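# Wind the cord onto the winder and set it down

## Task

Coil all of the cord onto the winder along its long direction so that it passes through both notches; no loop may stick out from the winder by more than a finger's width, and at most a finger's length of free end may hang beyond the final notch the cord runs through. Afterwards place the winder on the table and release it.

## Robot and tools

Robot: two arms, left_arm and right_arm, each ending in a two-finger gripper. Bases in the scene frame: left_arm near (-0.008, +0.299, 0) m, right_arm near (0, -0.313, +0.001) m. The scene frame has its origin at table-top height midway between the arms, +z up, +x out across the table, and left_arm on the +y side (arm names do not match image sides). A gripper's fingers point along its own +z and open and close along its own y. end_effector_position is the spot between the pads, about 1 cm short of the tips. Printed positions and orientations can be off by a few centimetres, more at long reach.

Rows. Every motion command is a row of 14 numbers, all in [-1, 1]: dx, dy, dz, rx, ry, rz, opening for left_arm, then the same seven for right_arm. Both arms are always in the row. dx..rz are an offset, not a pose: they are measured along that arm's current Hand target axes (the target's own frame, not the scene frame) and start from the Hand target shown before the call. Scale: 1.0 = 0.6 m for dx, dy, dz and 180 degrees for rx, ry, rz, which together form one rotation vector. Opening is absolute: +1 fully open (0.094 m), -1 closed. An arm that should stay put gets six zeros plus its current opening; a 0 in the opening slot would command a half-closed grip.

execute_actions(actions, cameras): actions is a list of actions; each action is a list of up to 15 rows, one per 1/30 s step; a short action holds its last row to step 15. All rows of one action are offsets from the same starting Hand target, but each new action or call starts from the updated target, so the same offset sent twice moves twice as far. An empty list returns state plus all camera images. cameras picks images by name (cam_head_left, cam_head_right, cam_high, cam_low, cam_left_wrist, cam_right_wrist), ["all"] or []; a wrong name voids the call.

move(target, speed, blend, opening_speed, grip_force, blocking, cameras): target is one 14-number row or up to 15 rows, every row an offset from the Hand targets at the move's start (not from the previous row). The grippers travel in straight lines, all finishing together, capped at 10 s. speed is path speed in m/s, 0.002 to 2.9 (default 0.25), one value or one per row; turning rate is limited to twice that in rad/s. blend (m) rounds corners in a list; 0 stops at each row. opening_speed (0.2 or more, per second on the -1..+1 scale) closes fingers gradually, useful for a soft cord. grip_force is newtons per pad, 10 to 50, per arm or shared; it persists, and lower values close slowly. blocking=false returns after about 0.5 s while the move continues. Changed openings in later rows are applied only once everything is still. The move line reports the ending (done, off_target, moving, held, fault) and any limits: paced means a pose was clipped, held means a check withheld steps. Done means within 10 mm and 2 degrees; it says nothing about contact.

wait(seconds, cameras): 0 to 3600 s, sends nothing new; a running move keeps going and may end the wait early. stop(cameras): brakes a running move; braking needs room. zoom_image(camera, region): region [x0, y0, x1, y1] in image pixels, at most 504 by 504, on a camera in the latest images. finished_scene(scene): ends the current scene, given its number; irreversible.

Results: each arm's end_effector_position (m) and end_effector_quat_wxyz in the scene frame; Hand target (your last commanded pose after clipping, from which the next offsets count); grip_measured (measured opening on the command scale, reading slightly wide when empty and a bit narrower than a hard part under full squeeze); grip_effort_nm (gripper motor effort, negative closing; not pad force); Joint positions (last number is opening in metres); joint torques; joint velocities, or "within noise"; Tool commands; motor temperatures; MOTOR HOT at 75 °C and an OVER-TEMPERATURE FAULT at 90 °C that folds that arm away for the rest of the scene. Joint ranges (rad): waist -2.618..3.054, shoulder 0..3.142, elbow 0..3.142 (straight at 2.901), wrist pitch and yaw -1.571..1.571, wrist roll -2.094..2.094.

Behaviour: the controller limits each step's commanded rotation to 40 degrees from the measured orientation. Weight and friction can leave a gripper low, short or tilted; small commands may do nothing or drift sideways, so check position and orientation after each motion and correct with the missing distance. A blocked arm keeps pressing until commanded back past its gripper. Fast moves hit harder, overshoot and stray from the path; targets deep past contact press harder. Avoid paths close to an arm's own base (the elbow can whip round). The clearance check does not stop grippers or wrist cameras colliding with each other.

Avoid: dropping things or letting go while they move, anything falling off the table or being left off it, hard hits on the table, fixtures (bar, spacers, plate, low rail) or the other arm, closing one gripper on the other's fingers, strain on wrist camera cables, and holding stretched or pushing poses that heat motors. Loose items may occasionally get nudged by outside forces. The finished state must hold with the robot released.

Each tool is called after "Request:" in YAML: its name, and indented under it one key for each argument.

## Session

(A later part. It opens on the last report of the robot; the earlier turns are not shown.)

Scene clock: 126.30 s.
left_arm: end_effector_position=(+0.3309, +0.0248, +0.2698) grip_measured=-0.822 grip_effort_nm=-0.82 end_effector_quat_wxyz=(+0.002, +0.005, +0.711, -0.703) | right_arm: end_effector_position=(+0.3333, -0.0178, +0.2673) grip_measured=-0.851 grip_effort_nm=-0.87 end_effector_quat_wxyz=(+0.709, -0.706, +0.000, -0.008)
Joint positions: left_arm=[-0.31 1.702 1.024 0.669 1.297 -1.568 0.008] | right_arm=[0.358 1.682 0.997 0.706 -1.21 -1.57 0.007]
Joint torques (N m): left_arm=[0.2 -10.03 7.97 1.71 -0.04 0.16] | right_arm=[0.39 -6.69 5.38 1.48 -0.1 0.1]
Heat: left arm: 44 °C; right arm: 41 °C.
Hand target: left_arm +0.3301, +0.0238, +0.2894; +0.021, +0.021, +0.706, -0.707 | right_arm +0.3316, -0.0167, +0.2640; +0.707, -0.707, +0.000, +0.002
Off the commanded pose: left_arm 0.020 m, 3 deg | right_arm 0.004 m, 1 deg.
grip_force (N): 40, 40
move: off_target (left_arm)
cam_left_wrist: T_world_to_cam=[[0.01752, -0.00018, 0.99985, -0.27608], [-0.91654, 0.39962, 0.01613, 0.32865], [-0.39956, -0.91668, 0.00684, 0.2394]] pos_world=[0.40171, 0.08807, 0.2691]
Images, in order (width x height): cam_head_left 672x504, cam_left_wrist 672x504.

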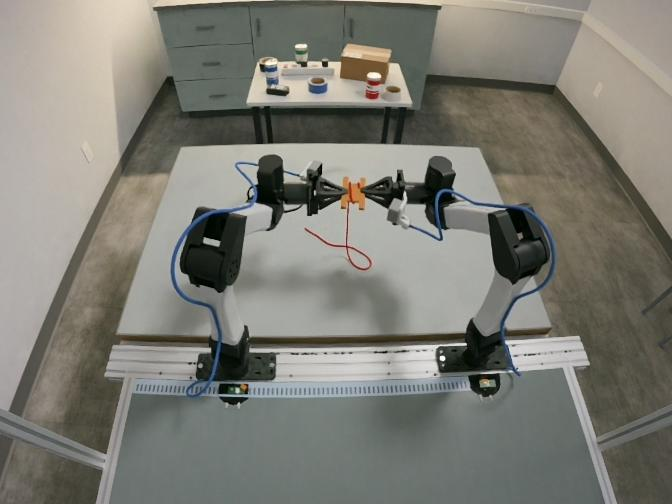

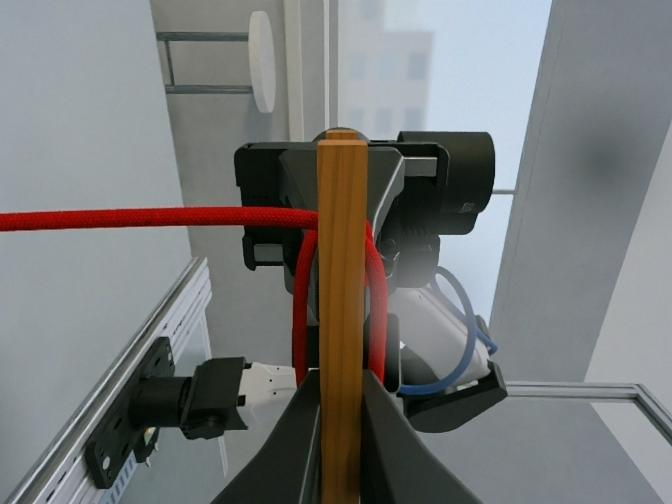

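Request:
move:
  target:
    - [0,0,0,0,0,0,-0.96, 0,0,0,0,0,0,-0.1]
    - [0,0,0,0,0,0,-0.96, 0,0,-0.075,0,0,0,-0.1]
    - [0,0,0,-0.0117,0.0132,0.4999,-0.96, 0,0,-0.075,0,0,0.5,-0.1]
  speed: [0.1,0.1,0.3]
  opening_speed: 1.0
  cameras: ["cam_right_wrist","cam_head_left","cam_low"]

Request:
zoom_image:
  camera: "cam_head_left"
  region: [310, 160, 390, 230]

Scene clock: 133.73 s.
left_arm: end_effector_position=(+0.3303, +0.0250, +0.2643) grip_measured=-0.822 grip_effort_nm=-0.82 end_effector_quat_wxyz=(+0.475, +0.511, +0.520, -0.493) | right_arm: end_effector_position=(+0.3318, -0.0590, +0.2664) grip_measured=-0.102 grip_effort_nm=0.06 end_effector_quat_wxyz=(+0.499, -0.503, +0.497, +0.501)
Joint positions: left_arm=[-0.31 1.682 1.077 0.404 1.298 0.152 0.008] | right_arm=[0.242 1.645 0.956 0.701 -1.344 0.001 0.042]
Joint torques (N m): left_arm=[0.23 -10.59 8.64 1.72 0.04 0.3] | right_arm=[-0.23 -7.15 4.7 1.52 0 0.04]
Heat: left arm: 44 °C; right arm: 41 °C.
Hand target: left_arm +0.3301, +0.0238, +0.2894; +0.502, +0.527, +0.496, -0.473 | right_arm +0.3317, -0.0617, +0.2640; +0.499, -0.500, +0.499, +0.502
Off the commanded pose: left_arm 0.025 m, 5 deg | right_arm 0.004 m, 0 deg.
grip_force (N): 40, 40
move: off_target (left_arm)
cam_right_wrist: T_world_to_cam=[[0.99969, 0.02489, -0.00274, -0.32972], [0.0085, -0.44047, -0.89773, 0.24854], [-0.02355, 0.89742, -0.44055, 0.26909]] pos_world=[0.33384, -0.12381, 0.34077]
Images, in order (width x height): cam_head_left 672x504, cam_low 672x504, cam_right_wrist 672x504.

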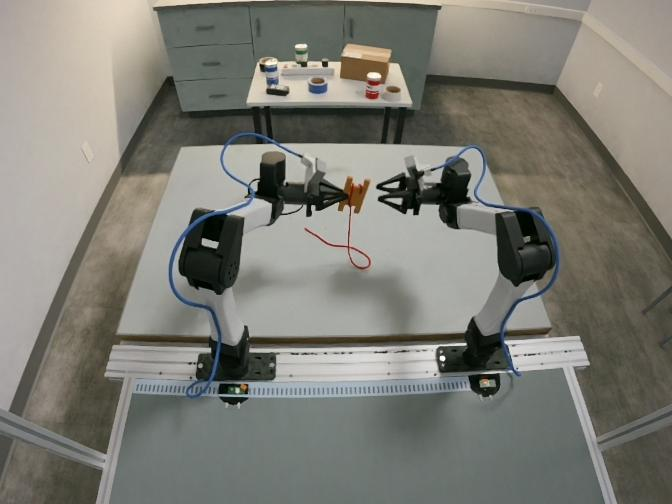

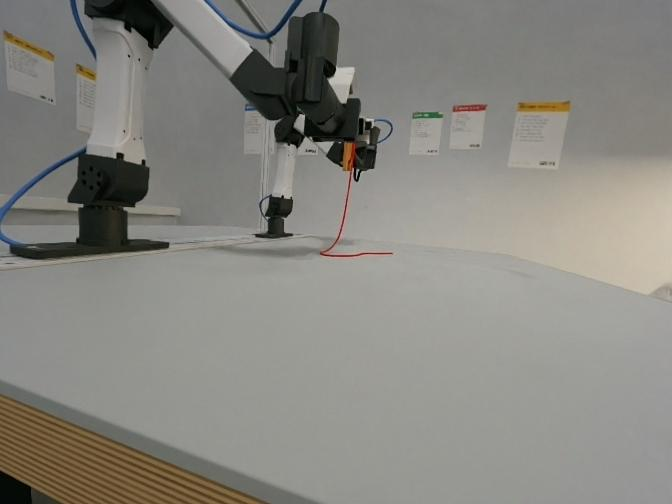

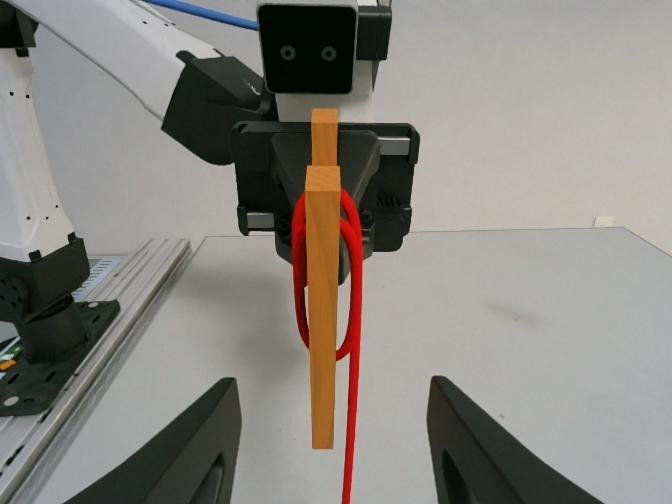

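Scaled by 6.300 from the camera's image (finer frame: 960x720).

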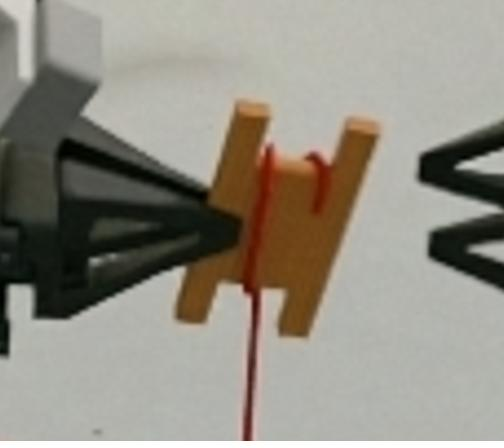

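Request:
move:
  target: [0,0,0,0,0,0.5,-0.96, 0.0157,0,0.0242,-0.0118,-0.0188,0.5068,-0.1]
  speed: 0.3
  cameras: ["cam_right_wrist","cam_head_left"]

Request:
zoom_image:
  camera: "cam_head_left"
  region: [310, 160, 390, 230]

Scene clock: 139.23 s.
left_arm: end_effector_position=(+0.3322, +0.0250, +0.2636) grip_measured=-0.822 grip_effort_nm=-0.82 end_effector_quat_wxyz=(+0.683, +0.730, +0.007, -0.006) | right_arm: end_effector_position=(+0.3315, -0.0493, +0.2612) grip_measured=-0.101 grip_effort_nm=0.06 end_effector_quat_wxyz=(+0.002, +0.005, +0.685, +0.728)
Joint positions: left_arm=[-0.31 1.682 1.077 0.401 1.286 1.733 0.008] | right_arm=[0.273 1.715 0.89 1.058 -1.29 1.793 0.042]
Joint torques (N m): left_arm=[0.18 -10.5 8.8 1.64 0.16 0.2] | right_arm=[0.8 -6.13 4.18 1.51 0.25 -0.01]
Heat: left arm: 45 °C; right arm: 42 °C.
Hand target: left_arm +0.3301, +0.0238, +0.2894; +0.689, +0.724, -0.022, +0.021 | right_arm +0.3316, -0.0471, +0.2545; -0.005, +0.012, +0.685, +0.729
Off the commanded pose: left_arm 0.026 m, 5 deg | right_arm 0.007 m, 1 deg.
grip_force (N): 40, 40
move: off_target (left_arm)
cam_right_wrist: T_world_to_cam=[[-0.01139, 0.0785, -0.99685, 0.26773], [-0.90187, -0.43135, -0.02366, 0.32208], [-0.43185, 0.89876, 0.07571, 0.25868]] pos_world=[0.40524, -0.11458, 0.25492]
Images, in order (width x height): cam_head_left 672x504, cam_right_wrist 672x504.

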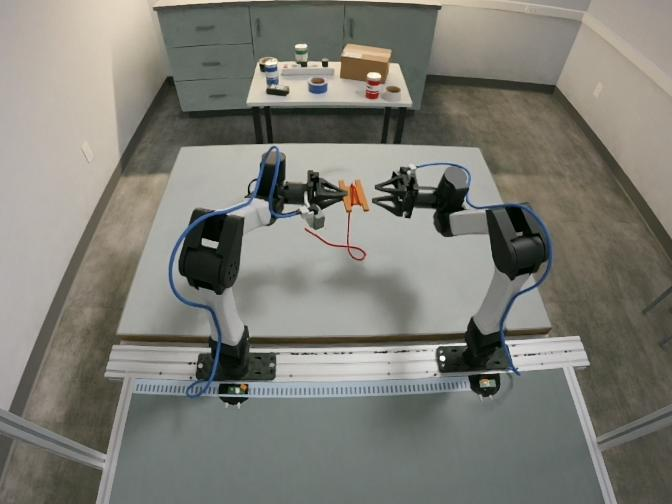

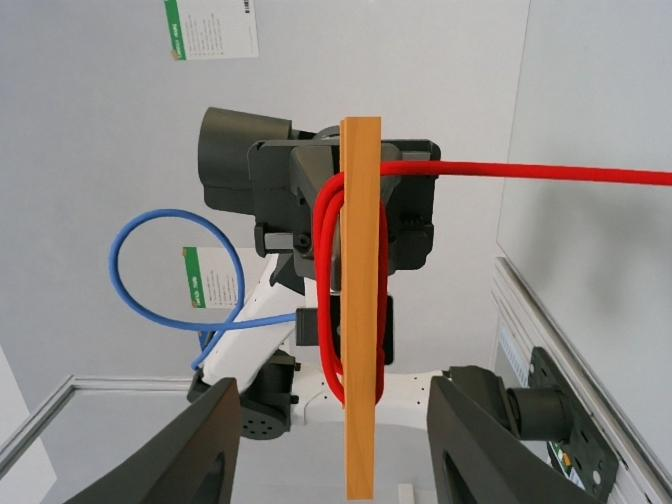

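Scaled by 6.300 from the camera's image (finer frame: 960x720).

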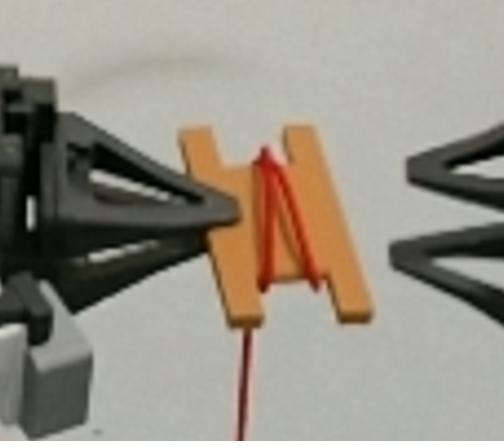

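Request:
move:
  target: [0,0,0,0,0,0,-0.96, 0.0002,-0.013,0.0465,0,0,-0.0032,-0.1]
  speed: 0.1
  cameras: ["cam_right_wrist","cam_head_right"]

Request:
zoom_image:
  camera: "cam_head_right"
  region: [320, 160, 400, 230]

Scene clock: 141.43 s.
left_arm: end_effector_position=(+0.3322, +0.0250, +0.2633) grip_measured=-0.822 grip_effort_nm=-0.82 end_effector_quat_wxyz=(+0.683, +0.730, +0.007, -0.006) | right_arm: end_effector_position=(+0.3277, -0.0223, +0.2496) grip_measured=-0.101 grip_effort_nm=0.06 end_effector_quat_wxyz=(-0.004, +0.009, +0.684, +0.729)
Joint positions: left_arm=[-0.31 1.682 1.077 0.399 1.286 1.736 0.008] | right_arm=[0.352 1.751 0.89 1.053 -1.214 1.762 0.042]
Joint torques (N m): left_arm=[0.17 -10.54 8.84 1.64 0.15 0.17] | right_arm=[0.96 -6.32 6.28 1.37 0.22 -0.25]
Motor temperatures (°C): left_arm=[25 41 43 44 25 25 27] | right_arm=[22 40 38 42 25 28 28]
Heat: left arm: 44 °C; right arm: 42 °C.
Hand target: left_arm +0.3301, +0.0238, +0.2894; +0.689, +0.724, -0.022, +0.021 | right_arm +0.3316, -0.0188, +0.2485; -0.001, +0.009, +0.685, +0.729
Off the commanded pose: left_arm 0.026 m, 5 deg | right_arm 0.005 m, 0 deg.
grip_force (N): 40, 40
move: done
cam_right_wrist: T_world_to_cam=[[-0.02547, 0.08105, -0.99638, 0.25849], [-0.90113, -0.43338, -0.01222, 0.32697], [-0.4328, 0.89756, 0.08408, 0.23176]] pos_world=[0.40153, -0.08727, 0.24206]
Images, in order (width x height): cam_head_right 672x504, cam_right_wrist 672x504.

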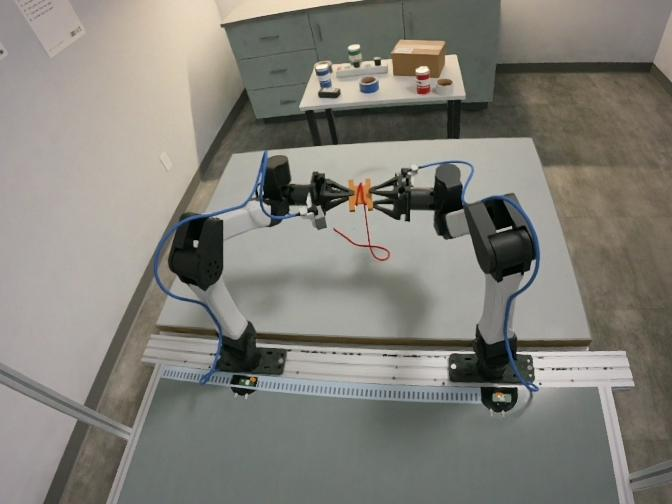

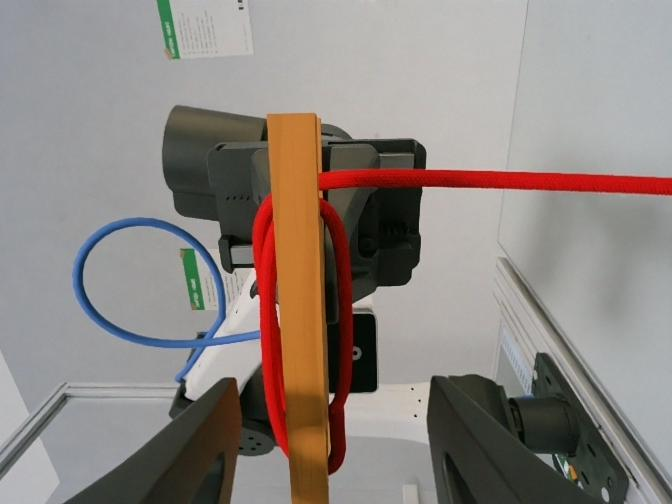

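Scaled by 6.300 from the camera's image (finer frame: 960x720).

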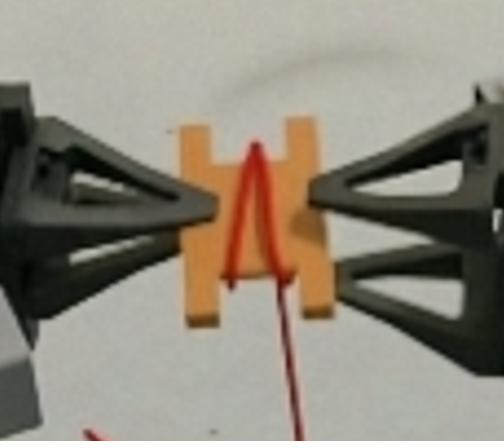

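Request:
zoom_image:
  camera: "cam_right_wrist"
  region: [200, 344, 460, 504]

Scaled by 1.938 from the camera's image (finer frame: 960x720).

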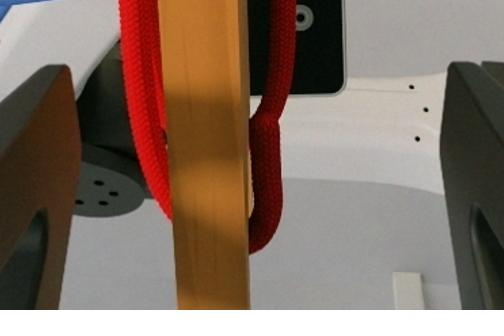

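Request:
move:
  target: [0,0,0,0,0,0,-0.96, -0.003,0.0215,0.0063,0,0,0,-0.1]
  speed: 0.05
  cameras: ["cam_right_wrist"]

Scene clock: 143.63 s.
left_arm: end_effector_position=(+0.3322, +0.0250, +0.2633) grip_measured=-0.822 grip_effort_nm=-0.82 end_effector_quat_wxyz=(+0.683, +0.730, +0.007, -0.006) | right_arm: end_effector_position=(+0.3327, -0.0195, +0.2523) grip_measured=-0.101 grip_effort_nm=0.06 end_effector_quat_wxyz=(-0.011, +0.019, +0.687, +0.726)
Joint positions: left_arm=[-0.31 1.682 1.077 0.399 1.286 1.736 0.008] | right_arm=[0.355 1.751 0.921 0.993 -1.207 1.759 0.042]
Joint torques (N m): left_arm=[0.18 -10.55 8.77 1.64 0.17 0.17] | right_arm=[0.91 -8.24 7.08 1.37 0.22 -0.23]
Heat: left arm: 44 °C; right arm: 42 °C.
Hand target: left_arm +0.3301, +0.0238, +0.2894; +0.689, +0.724, -0.022, +0.021 | right_arm +0.3336, -0.0158, +0.2615; -0.001, +0.009, +0.685, +0.729
Off the commanded pose: left_arm 0.026 m, 5 deg | right_arm 0.010 m, 2 deg.
grip_force (N): 40, 40
move: done
cam_right_wrist: T_world_to_cam=[[-0.04978, 0.0725, -0.99613, 0.26901], [-0.90248, -0.43052, 0.01377, 0.32659], [-0.42785, 0.89967, 0.08686, 0.22896]] pos_world=[0.40609, -0.08489, 0.24359]

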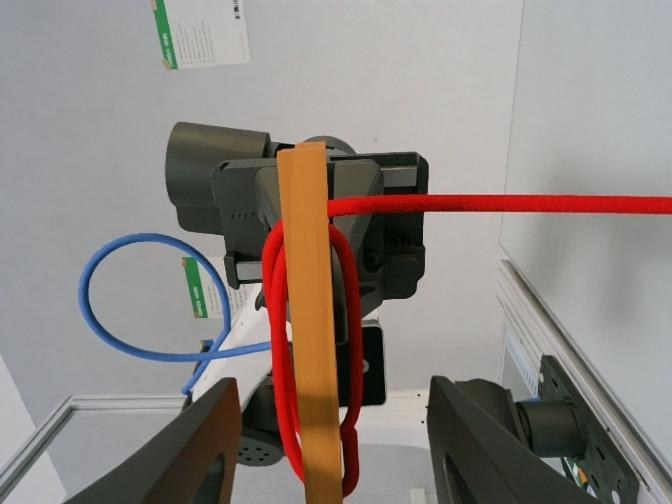

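Request:
move:
  target: [0,0,0,0,0,0,-0.96, 0,0,0.0015,0,0,0.002,-0.96]
  speed: 0.05
  opening_speed: 0.5
  cameras: ["cam_right_wrist","cam_head_right"]

Request:
zoom_image:
  camera: "cam_head_right"
  region: [320, 160, 400, 230]

Scene clock: 145.93 s.
left_arm: end_effector_position=(+0.3326, +0.0251, +0.2618) grip_measured=-0.822 grip_effort_nm=-0.82 end_effector_quat_wxyz=(+0.682, +0.732, +0.012, -0.008) | right_arm: end_effector_position=(+0.3326, -0.0178, +0.2539) grip_measured=-0.850 grip_effort_nm=-0.86 end_effector_quat_wxyz=(-0.008, +0.015, +0.687, +0.727)
Joint positions: left_arm=[-0.31 1.682 1.077 0.388 1.282 1.736 0.008] | right_arm=[0.359 1.751 0.926 0.991 -1.204 1.75 0.007]
Joint torques (N m): left_arm=[0.21 -10.61 8.77 1.75 0.2 0.17] | right_arm=[0.8 -8.21 6.79 1.38 0.17 -0.11]
Heat: left arm: 44 °C; right arm: 42 °C.
Hand target: left_arm +0.3301, +0.0238, +0.2894; +0.689, +0.724, -0.022, +0.021 | right_arm +0.3337, -0.0150, +0.2617; -0.003, +0.011, +0.685, +0.729
Off the commanded pose: left_arm 0.028 m, 5 deg | right_arm 0.008 m, 1 deg.
grip_force (N): 40, 40
move: done
cam_right_wrist: T_world_to_cam=[[-0.03765, 0.07365, -0.99657, 0.26649], [-0.90213, -0.43147, 0.0022, 0.33001], [-0.42983, 0.89912, 0.08268, 0.22884]] pos_world=[0.40611, -0.08299, 0.24593]
Images, in order (width x height): cam_head_right 672x504, cam_right_wrist 672x504.

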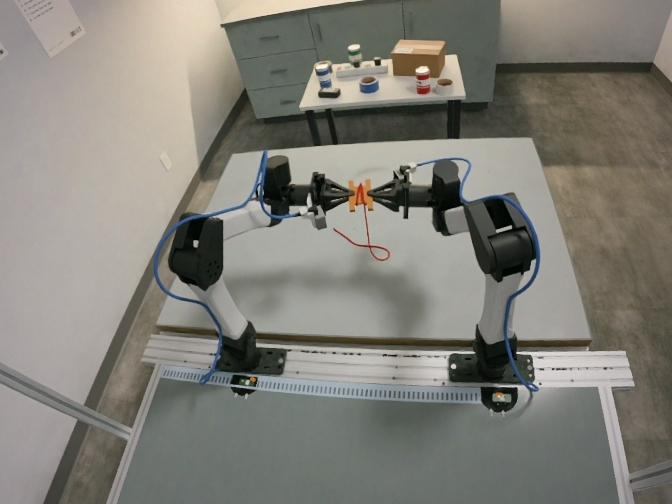

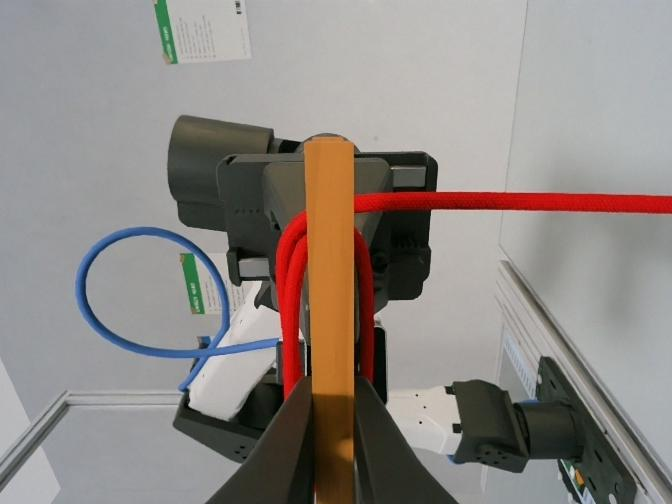

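Scaled by 6.300 from the camera's image (finer frame: 960x720).

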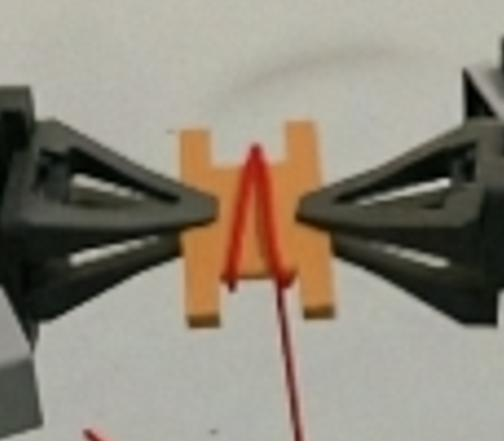

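Request:
move:
  target:
    - [0,0,0,0,0,0,-0.1, 0,0,0,0,0,0,-0.96]
    - [0,0,-0.075,0,0,0,-0.1, 0,0,0,0,0,0,-0.96]
    - [0,0,-0.075,0,0,-0.5,-0.1, 0,0,0,0.013,0.0182,-0.5061,-0.96]
  speed: [0.1,0.1,0.3]
  opening_speed: 1.0
  cameras: ["cam_left_wrist","cam_head_left","cam_head_right"]

Request:
zoom_image:
  camera: "cam_head_left"
  region: [310, 160, 390, 230]

Request:
zoom_image:
  camera: "cam_head_right"
  region: [320, 160, 400, 230]

Scene clock: 154.27 s.
left_arm: end_effector_position=(+0.3327, +0.0660, +0.2805) grip_measured=-0.102 grip_effort_nm=0.13 end_effector_quat_wxyz=(+0.483, +0.522, +0.511, -0.483) | right_arm: end_effector_position=(+0.3333, -0.0164, +0.2450) grip_measured=-0.851 grip_effort_nm=-0.86 end_effector_quat_wxyz=(+0.483, -0.490, +0.516, +0.511)
Joint positions: left_arm=[-0.195 1.638 1.146 0.129 1.409 0.355 0.042] | right_arm=[0.359 1.722 0.972 0.721 -1.222 0.019 0.007]
Joint torques (N m): left_arm=[0.96 -9.72 5.45 1.99 0.26 0.07] | right_arm=[0.55 -9.73 7.49 1.46 0.09 -0.24]
Heat: left arm: 44 °C; right arm: 42 °C.
Hand target: left_arm +0.3301, +0.0688, +0.2916; +0.502, +0.527, +0.497, -0.473 | right_arm +0.3337, -0.0150, +0.2617; +0.500, -0.500, +0.500, +0.500
Off the commanded pose: left_arm 0.012 m, 3 deg | right_arm 0.017 m, 3 deg.
grip_force (N): 40, 40
move: off_target (left_arm, right_arm)
cam_left_wrist: T_world_to_cam=[[-0.99961, 0.02148, 0.01803, 0.32556], [-0.00623, 0.45698, -0.88945, 0.26099], [-0.02734, -0.88922, -0.45667, 0.28221]] pos_world=[0.33478, 0.12469, 0.35515]
Images, in order (width x height): cam_head_left 672x504, cam_head_right 672x504, cam_left_wrist 672x504.

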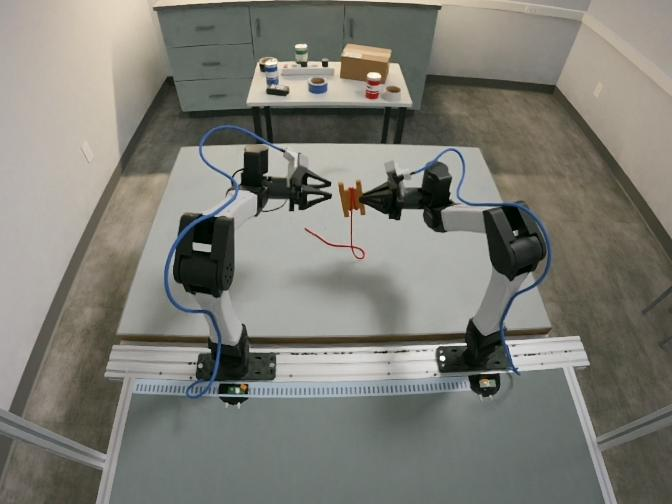

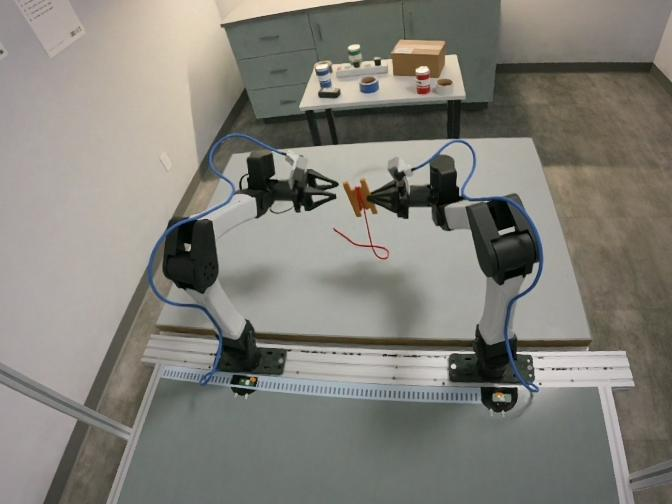

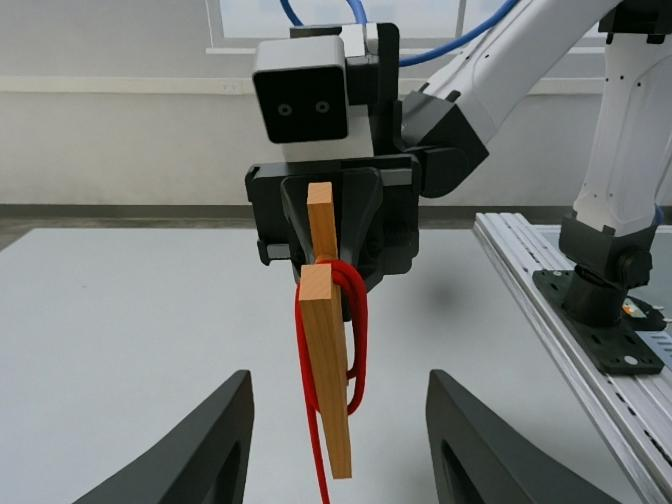

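Scaled by 6.300 from the camera's image (finer frame: 960x720).

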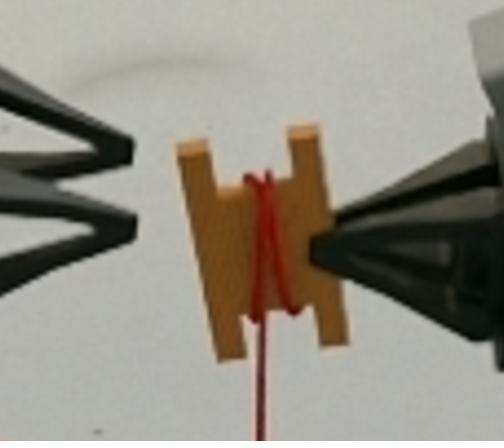

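Scaled by 6.300 from the camera's image (finer frame: 960x720).

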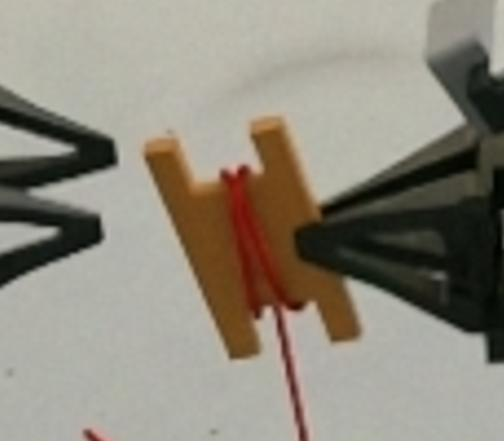

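Request:
move:
  target: [0.0499,-0.003,0.0025,0.0121,-0.0126,-0.5187,-0.1, -0.025,0,0,0,0,-0.5,-0.96]
  speed: 0.3
  cameras: ["cam_left_wrist","cam_right_wrist","cam_head_left","cam_head_right"]

Request:
zoom_image:
  camera: "cam_head_left"
  region: [310, 160, 390, 230]

Request:
zoom_image:
  camera: "cam_head_right"
  region: [320, 160, 400, 230]

Scene clock: 159.60 s.
left_arm: end_effector_position=(+0.3278, +0.0673, +0.2587) grip_measured=-0.102 grip_effort_nm=0.13 end_effector_quat_wxyz=(-0.019, +0.004, +0.724, -0.690) | right_arm: end_effector_position=(+0.3346, -0.0162, +0.2604) grip_measured=-0.851 grip_effort_nm=-0.87 end_effector_quat_wxyz=(+0.703, -0.711, +0.015, +0.014)
Joint positions: left_arm=[-0.192 1.663 1.047 0.321 1.439 -1.315 0.042] | right_arm=[0.359 1.696 1.009 0.662 -1.218 -1.56 0.007]
Joint torques (N m): left_arm=[0.83 -7.92 5.33 2.02 0.1 0.07] | right_arm=[0.69 -9.36 7.6 1.38 0.01 -0.06]
Heat: left arm: 44 °C; right arm: 42 °C.
Hand target: left_arm +0.3301, +0.0687, +0.2617; +0.000, +0.001, +0.707, -0.707 | right_arm +0.3336, -0.0150, +0.2767; +0.707, -0.707, +0.000, +0.000
Off the commanded pose: left_arm 0.004 m, 4 deg | right_arm 0.016 m, 2 deg.
grip_force (N): 40, 40
move: off_target (left_arm, right_arm)
cam_left_wrist: T_world_to_cam=[[0.04692, -0.03793, 0.99818, -0.27161], [-0.90366, 0.42422, 0.0586, 0.29211], [-0.42567, -0.90476, -0.01438, 0.29049]] pos_world=[0.40037, 0.1286, 0.25818]
cam_right_wrist: T_world_to_cam=[[0.04883, 0.02914, 0.99838, -0.27615], [0.89637, -0.44222, -0.03093, -0.2608], [0.44061, 0.89643, -0.04771, -0.02955]] pos_world=[0.26028, -0.08079, 0.26623]
Images, in order (width x height): cam_head_left 672x504, cam_head_right 672x504, cam_left_wrist 672x504, cam_right_wrist 672x504.

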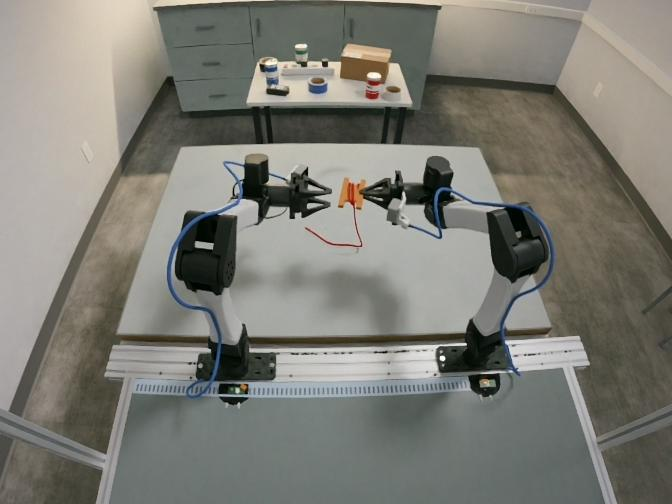

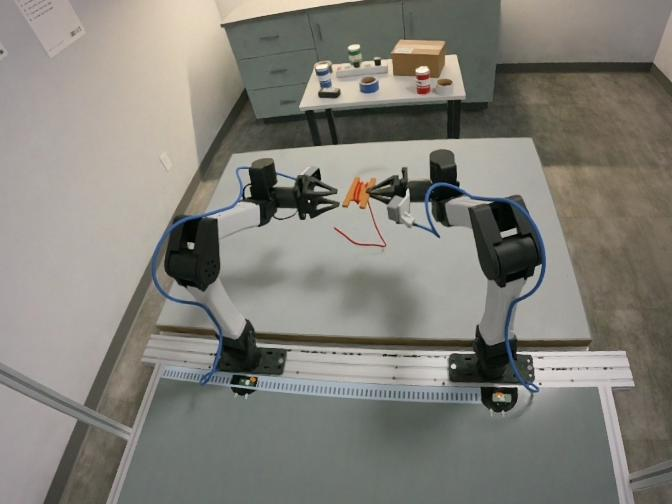

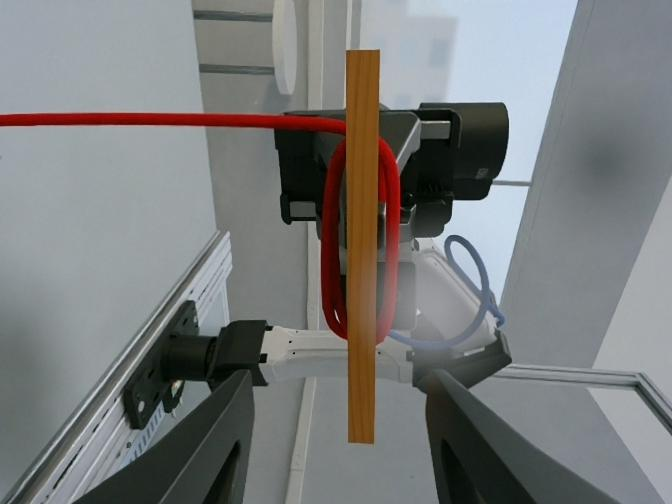

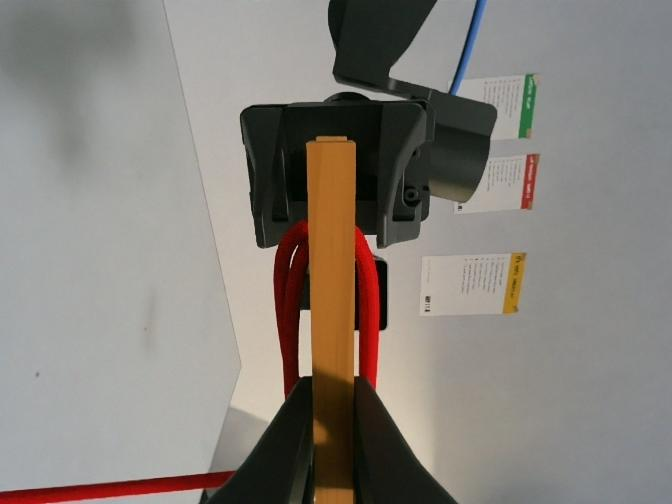

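Scaled by 6.300 from the camera's image (finer frame: 960x720).

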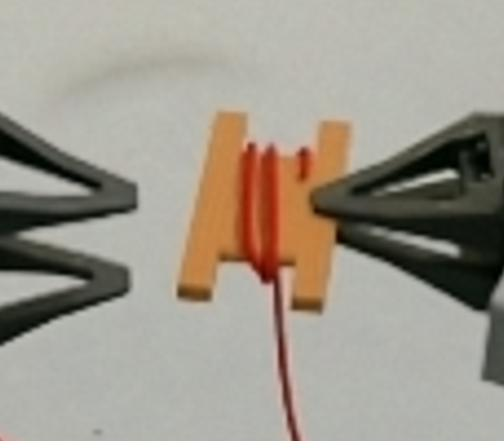

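Scaled by 6.300 from the camera's image (finer frame: 960x720).

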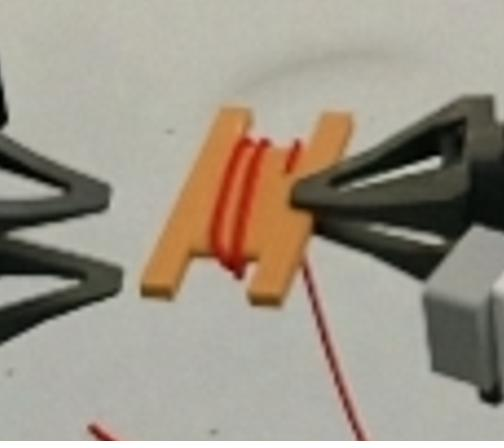

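Request:
move:
  target: [0.0033,-0.0133,0.0288,0.0153,-0.0105,0.0038,-0.1, 0,0,0,0,-0.0583,-0.013,-0.96]
  speed: 0.1
  cameras: ["cam_left_wrist","cam_head_left","cam_head_right"]

Request:
zoom_image:
  camera: "cam_head_right"
  region: [320, 160, 400, 230]

Scene clock: 163.47 s.
left_arm: end_effector_position=(+0.3268, +0.0535, +0.2715) grip_measured=-0.102 grip_effort_nm=0.13 end_effector_quat_wxyz=(+0.012, -0.008, +0.695, -0.719) | right_arm: end_effector_position=(+0.3300, -0.0141, +0.2747) grip_measured=-0.851 grip_effort_nm=-0.87 end_effector_quat_wxyz=(+0.705, -0.704, -0.073, +0.050)
Joint positions: left_arm=[-0.238 1.687 0.914 0.961 1.332 -1.762 0.042] | right_arm=[0.347 1.771 1.145 0.628 -1.405 -1.61 0.007]
Joint torques (N m): left_arm=[-0.03 -5.93 4.96 1.99 -0.19 0.08] | right_arm=[-0.28 -7.12 7.53 1.21 -0.13 -0.08]
Heat: left arm: 44 °C; right arm: 41 °C.
Hand target: left_arm +0.3281, +0.0514, +0.2695; +0.016, -0.007, +0.690, -0.724 | right_arm +0.3337, -0.0150, +0.2768; +0.704, -0.704, -0.079, +0.050
Off the commanded pose: left_arm 0.003 m, 1 deg | right_arm 0.004 m, 1 deg.
grip_force (N): 40, 40
move: done
cam_left_wrist: T_world_to_cam=[[0.01987, 0.04704, 0.99869, -0.28065], [-0.92893, 0.37025, 0.00105, 0.32303], [-0.36972, -0.92774, 0.05106, 0.24288]] pos_world=[0.39544, 0.11893, 0.26755]
Images, in order (width x height): cam_head_left 672x504, cam_head_right 672x504, cam_left_wrist 672x504.

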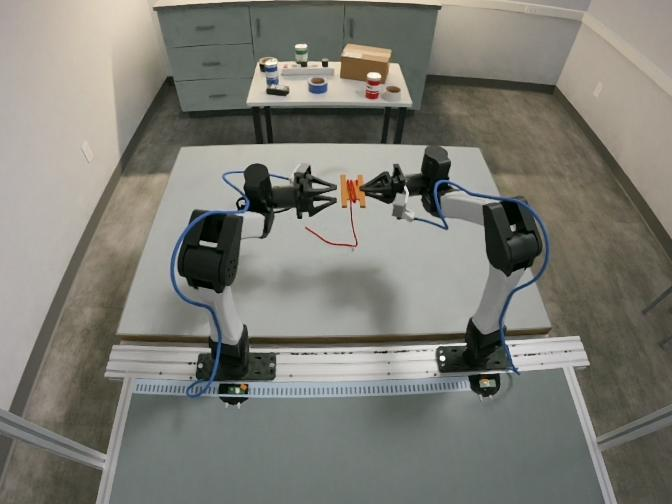

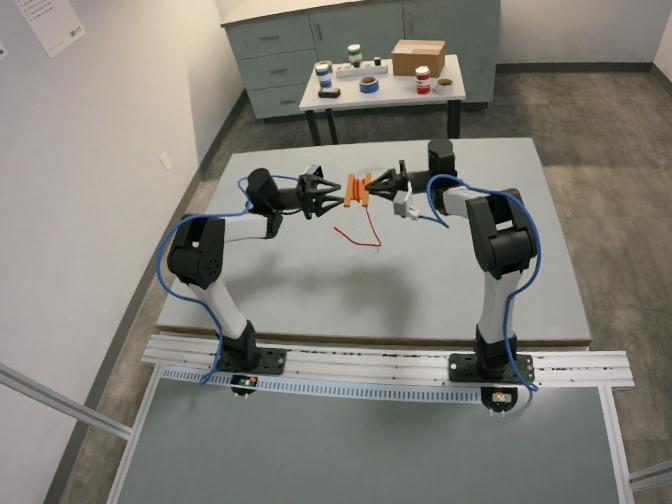

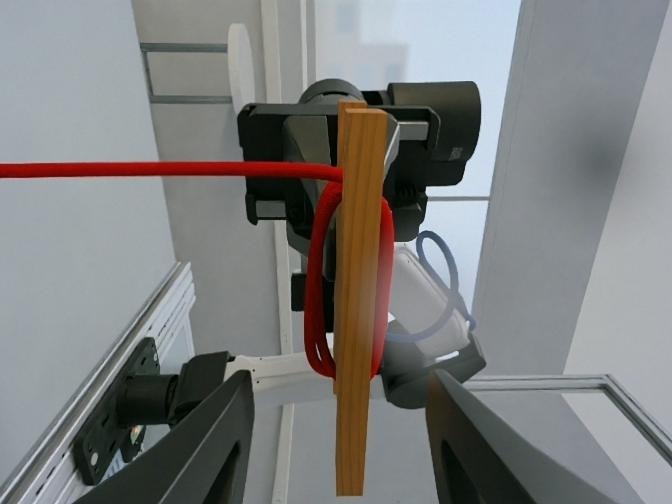

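Scaled by 6.300 from the camera's image (finer frame: 960x720).

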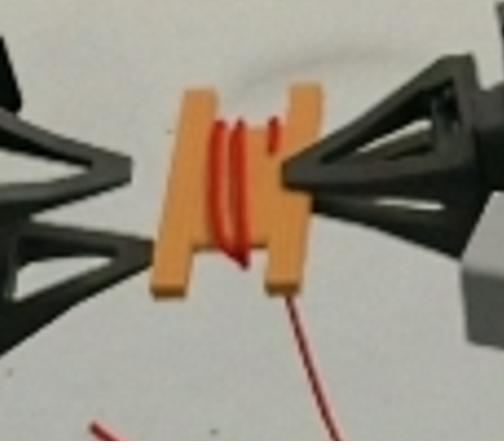

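Request:
execute_actions:
  actions: []

Scene clock: 164.67 s.
left_arm: end_effector_position=(+0.3268, +0.0535, +0.2716) grip_measured=-0.102 grip_effort_nm=0.13 end_effector_quat_wxyz=(+0.012, -0.008, +0.695, -0.719) | right_arm: end_effector_position=(+0.3300, -0.0141, +0.2747) grip_measured=-0.851 grip_effort_nm=-0.86 end_effector_quat_wxyz=(+0.705, -0.704, -0.073, +0.050)
Joint positions: left_arm=[-0.238 1.687 0.914 0.961 1.332 -1.762 0.042] | right_arm=[0.347 1.771 1.145 0.628 -1.405 -1.61 0.007]
Joint velocities: within noise
Joint torques (N m): left_arm=[-0.03 -5.93 5.03 2 -0.19 0.04] | right_arm=[-0.23 -7.08 7.46 1.24 -0.11 -0.07]
Motor temperatures (°C): left_arm=[25 40 44 44 25 25 27] | right_arm=[22 41 39 41 25 28 28]
Heat: left arm: 44 °C; right arm: 41 °C.
Hand target: left_arm +0.3281, +0.0514, +0.2695; +0.016, -0.007, +0.690, -0.724 | right_arm +0.3337, -0.0150, +0.2768; +0.704, -0.704, -0.079, +0.050
Tool commands: left_gripper/opening=-0.1 right_gripper/opening=-0.96
Off the commanded pose: left_arm 0.003 m, 1 deg | right_arm 0.004 m, 1 deg.
grip_force (N): 40, 40
camera_calibration:
cam_left_wrist: T_world_to_cam=[[0.01951, 0.0472, 0.99869, -0.28063], [-0.9289, 0.37032, 0.00065, 0.32312], [-0.36981, -0.9277, 0.05107, 0.2429]] pos_world=[0.39544, 0.11893, 0.26765]
cam_right_wrist: T_world_to_cam=[[-0.0288, 0.01406, 0.99949, -0.26519], [0.95998, -0.27827, 0.03157, -0.29119], [0.27858, 0.9604, -0.00548, 0.01401]] pos_world=[0.268, -0.09076, 0.27432]

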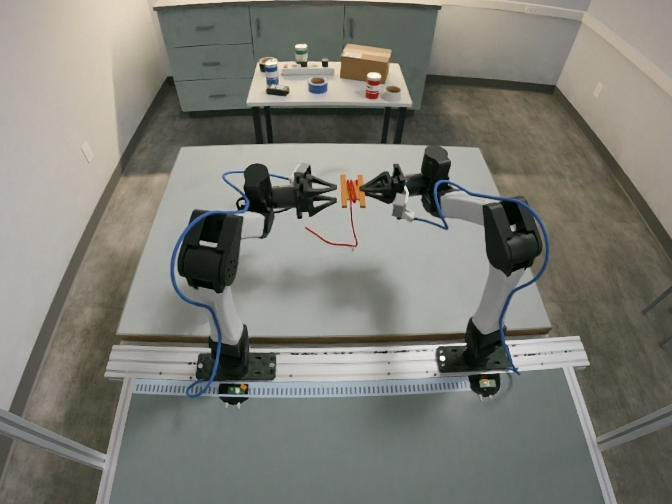

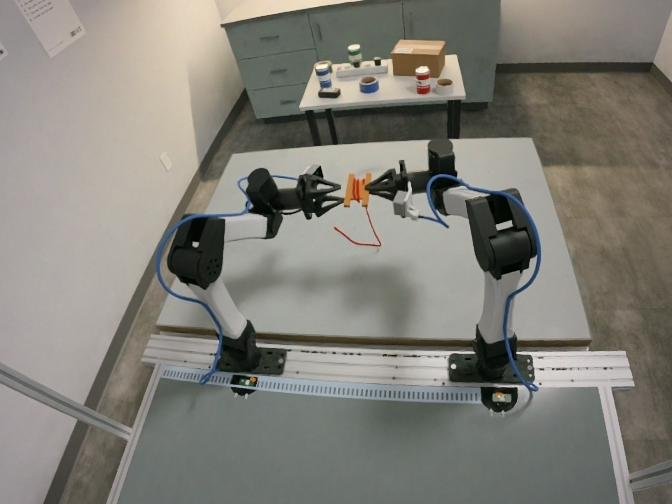

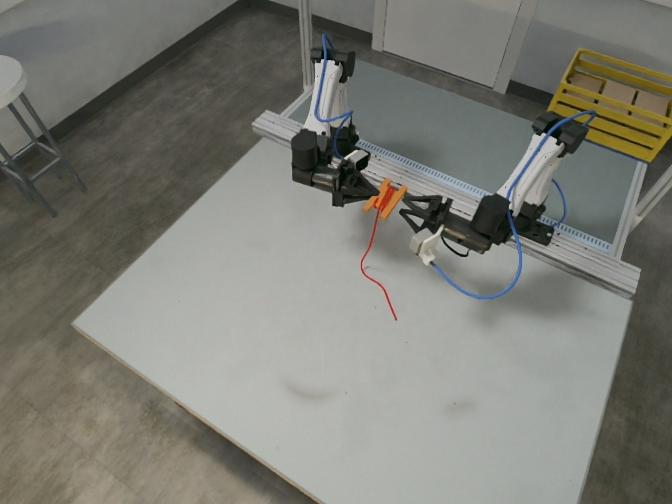

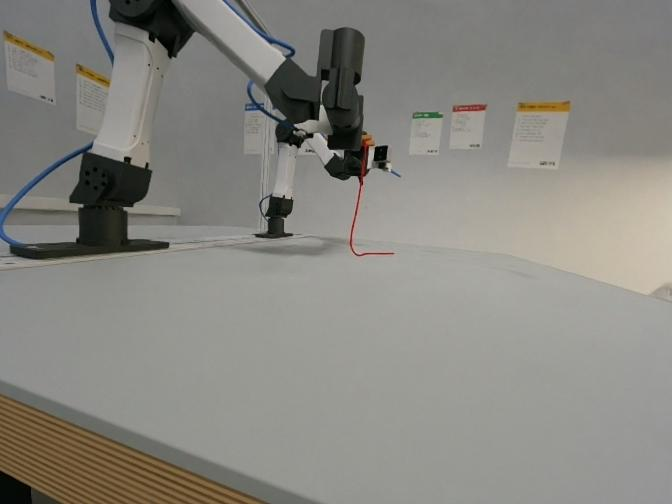

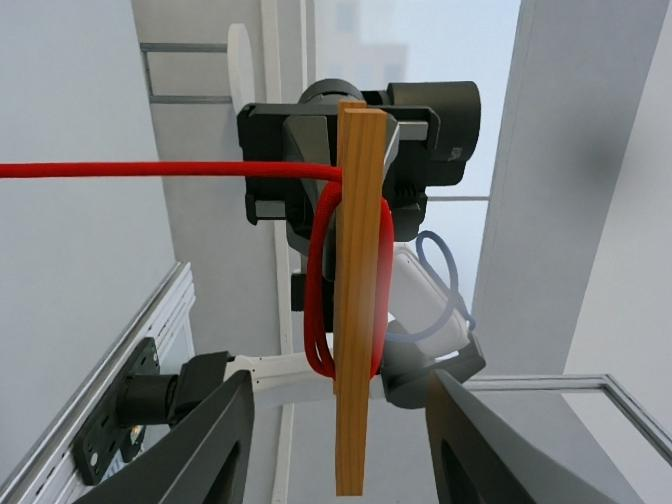

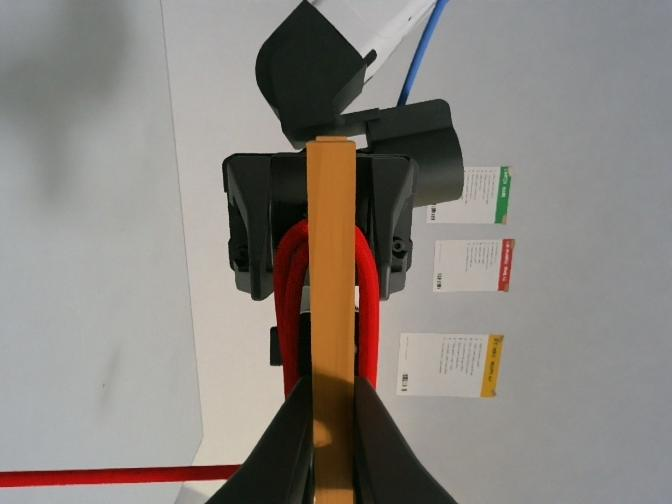

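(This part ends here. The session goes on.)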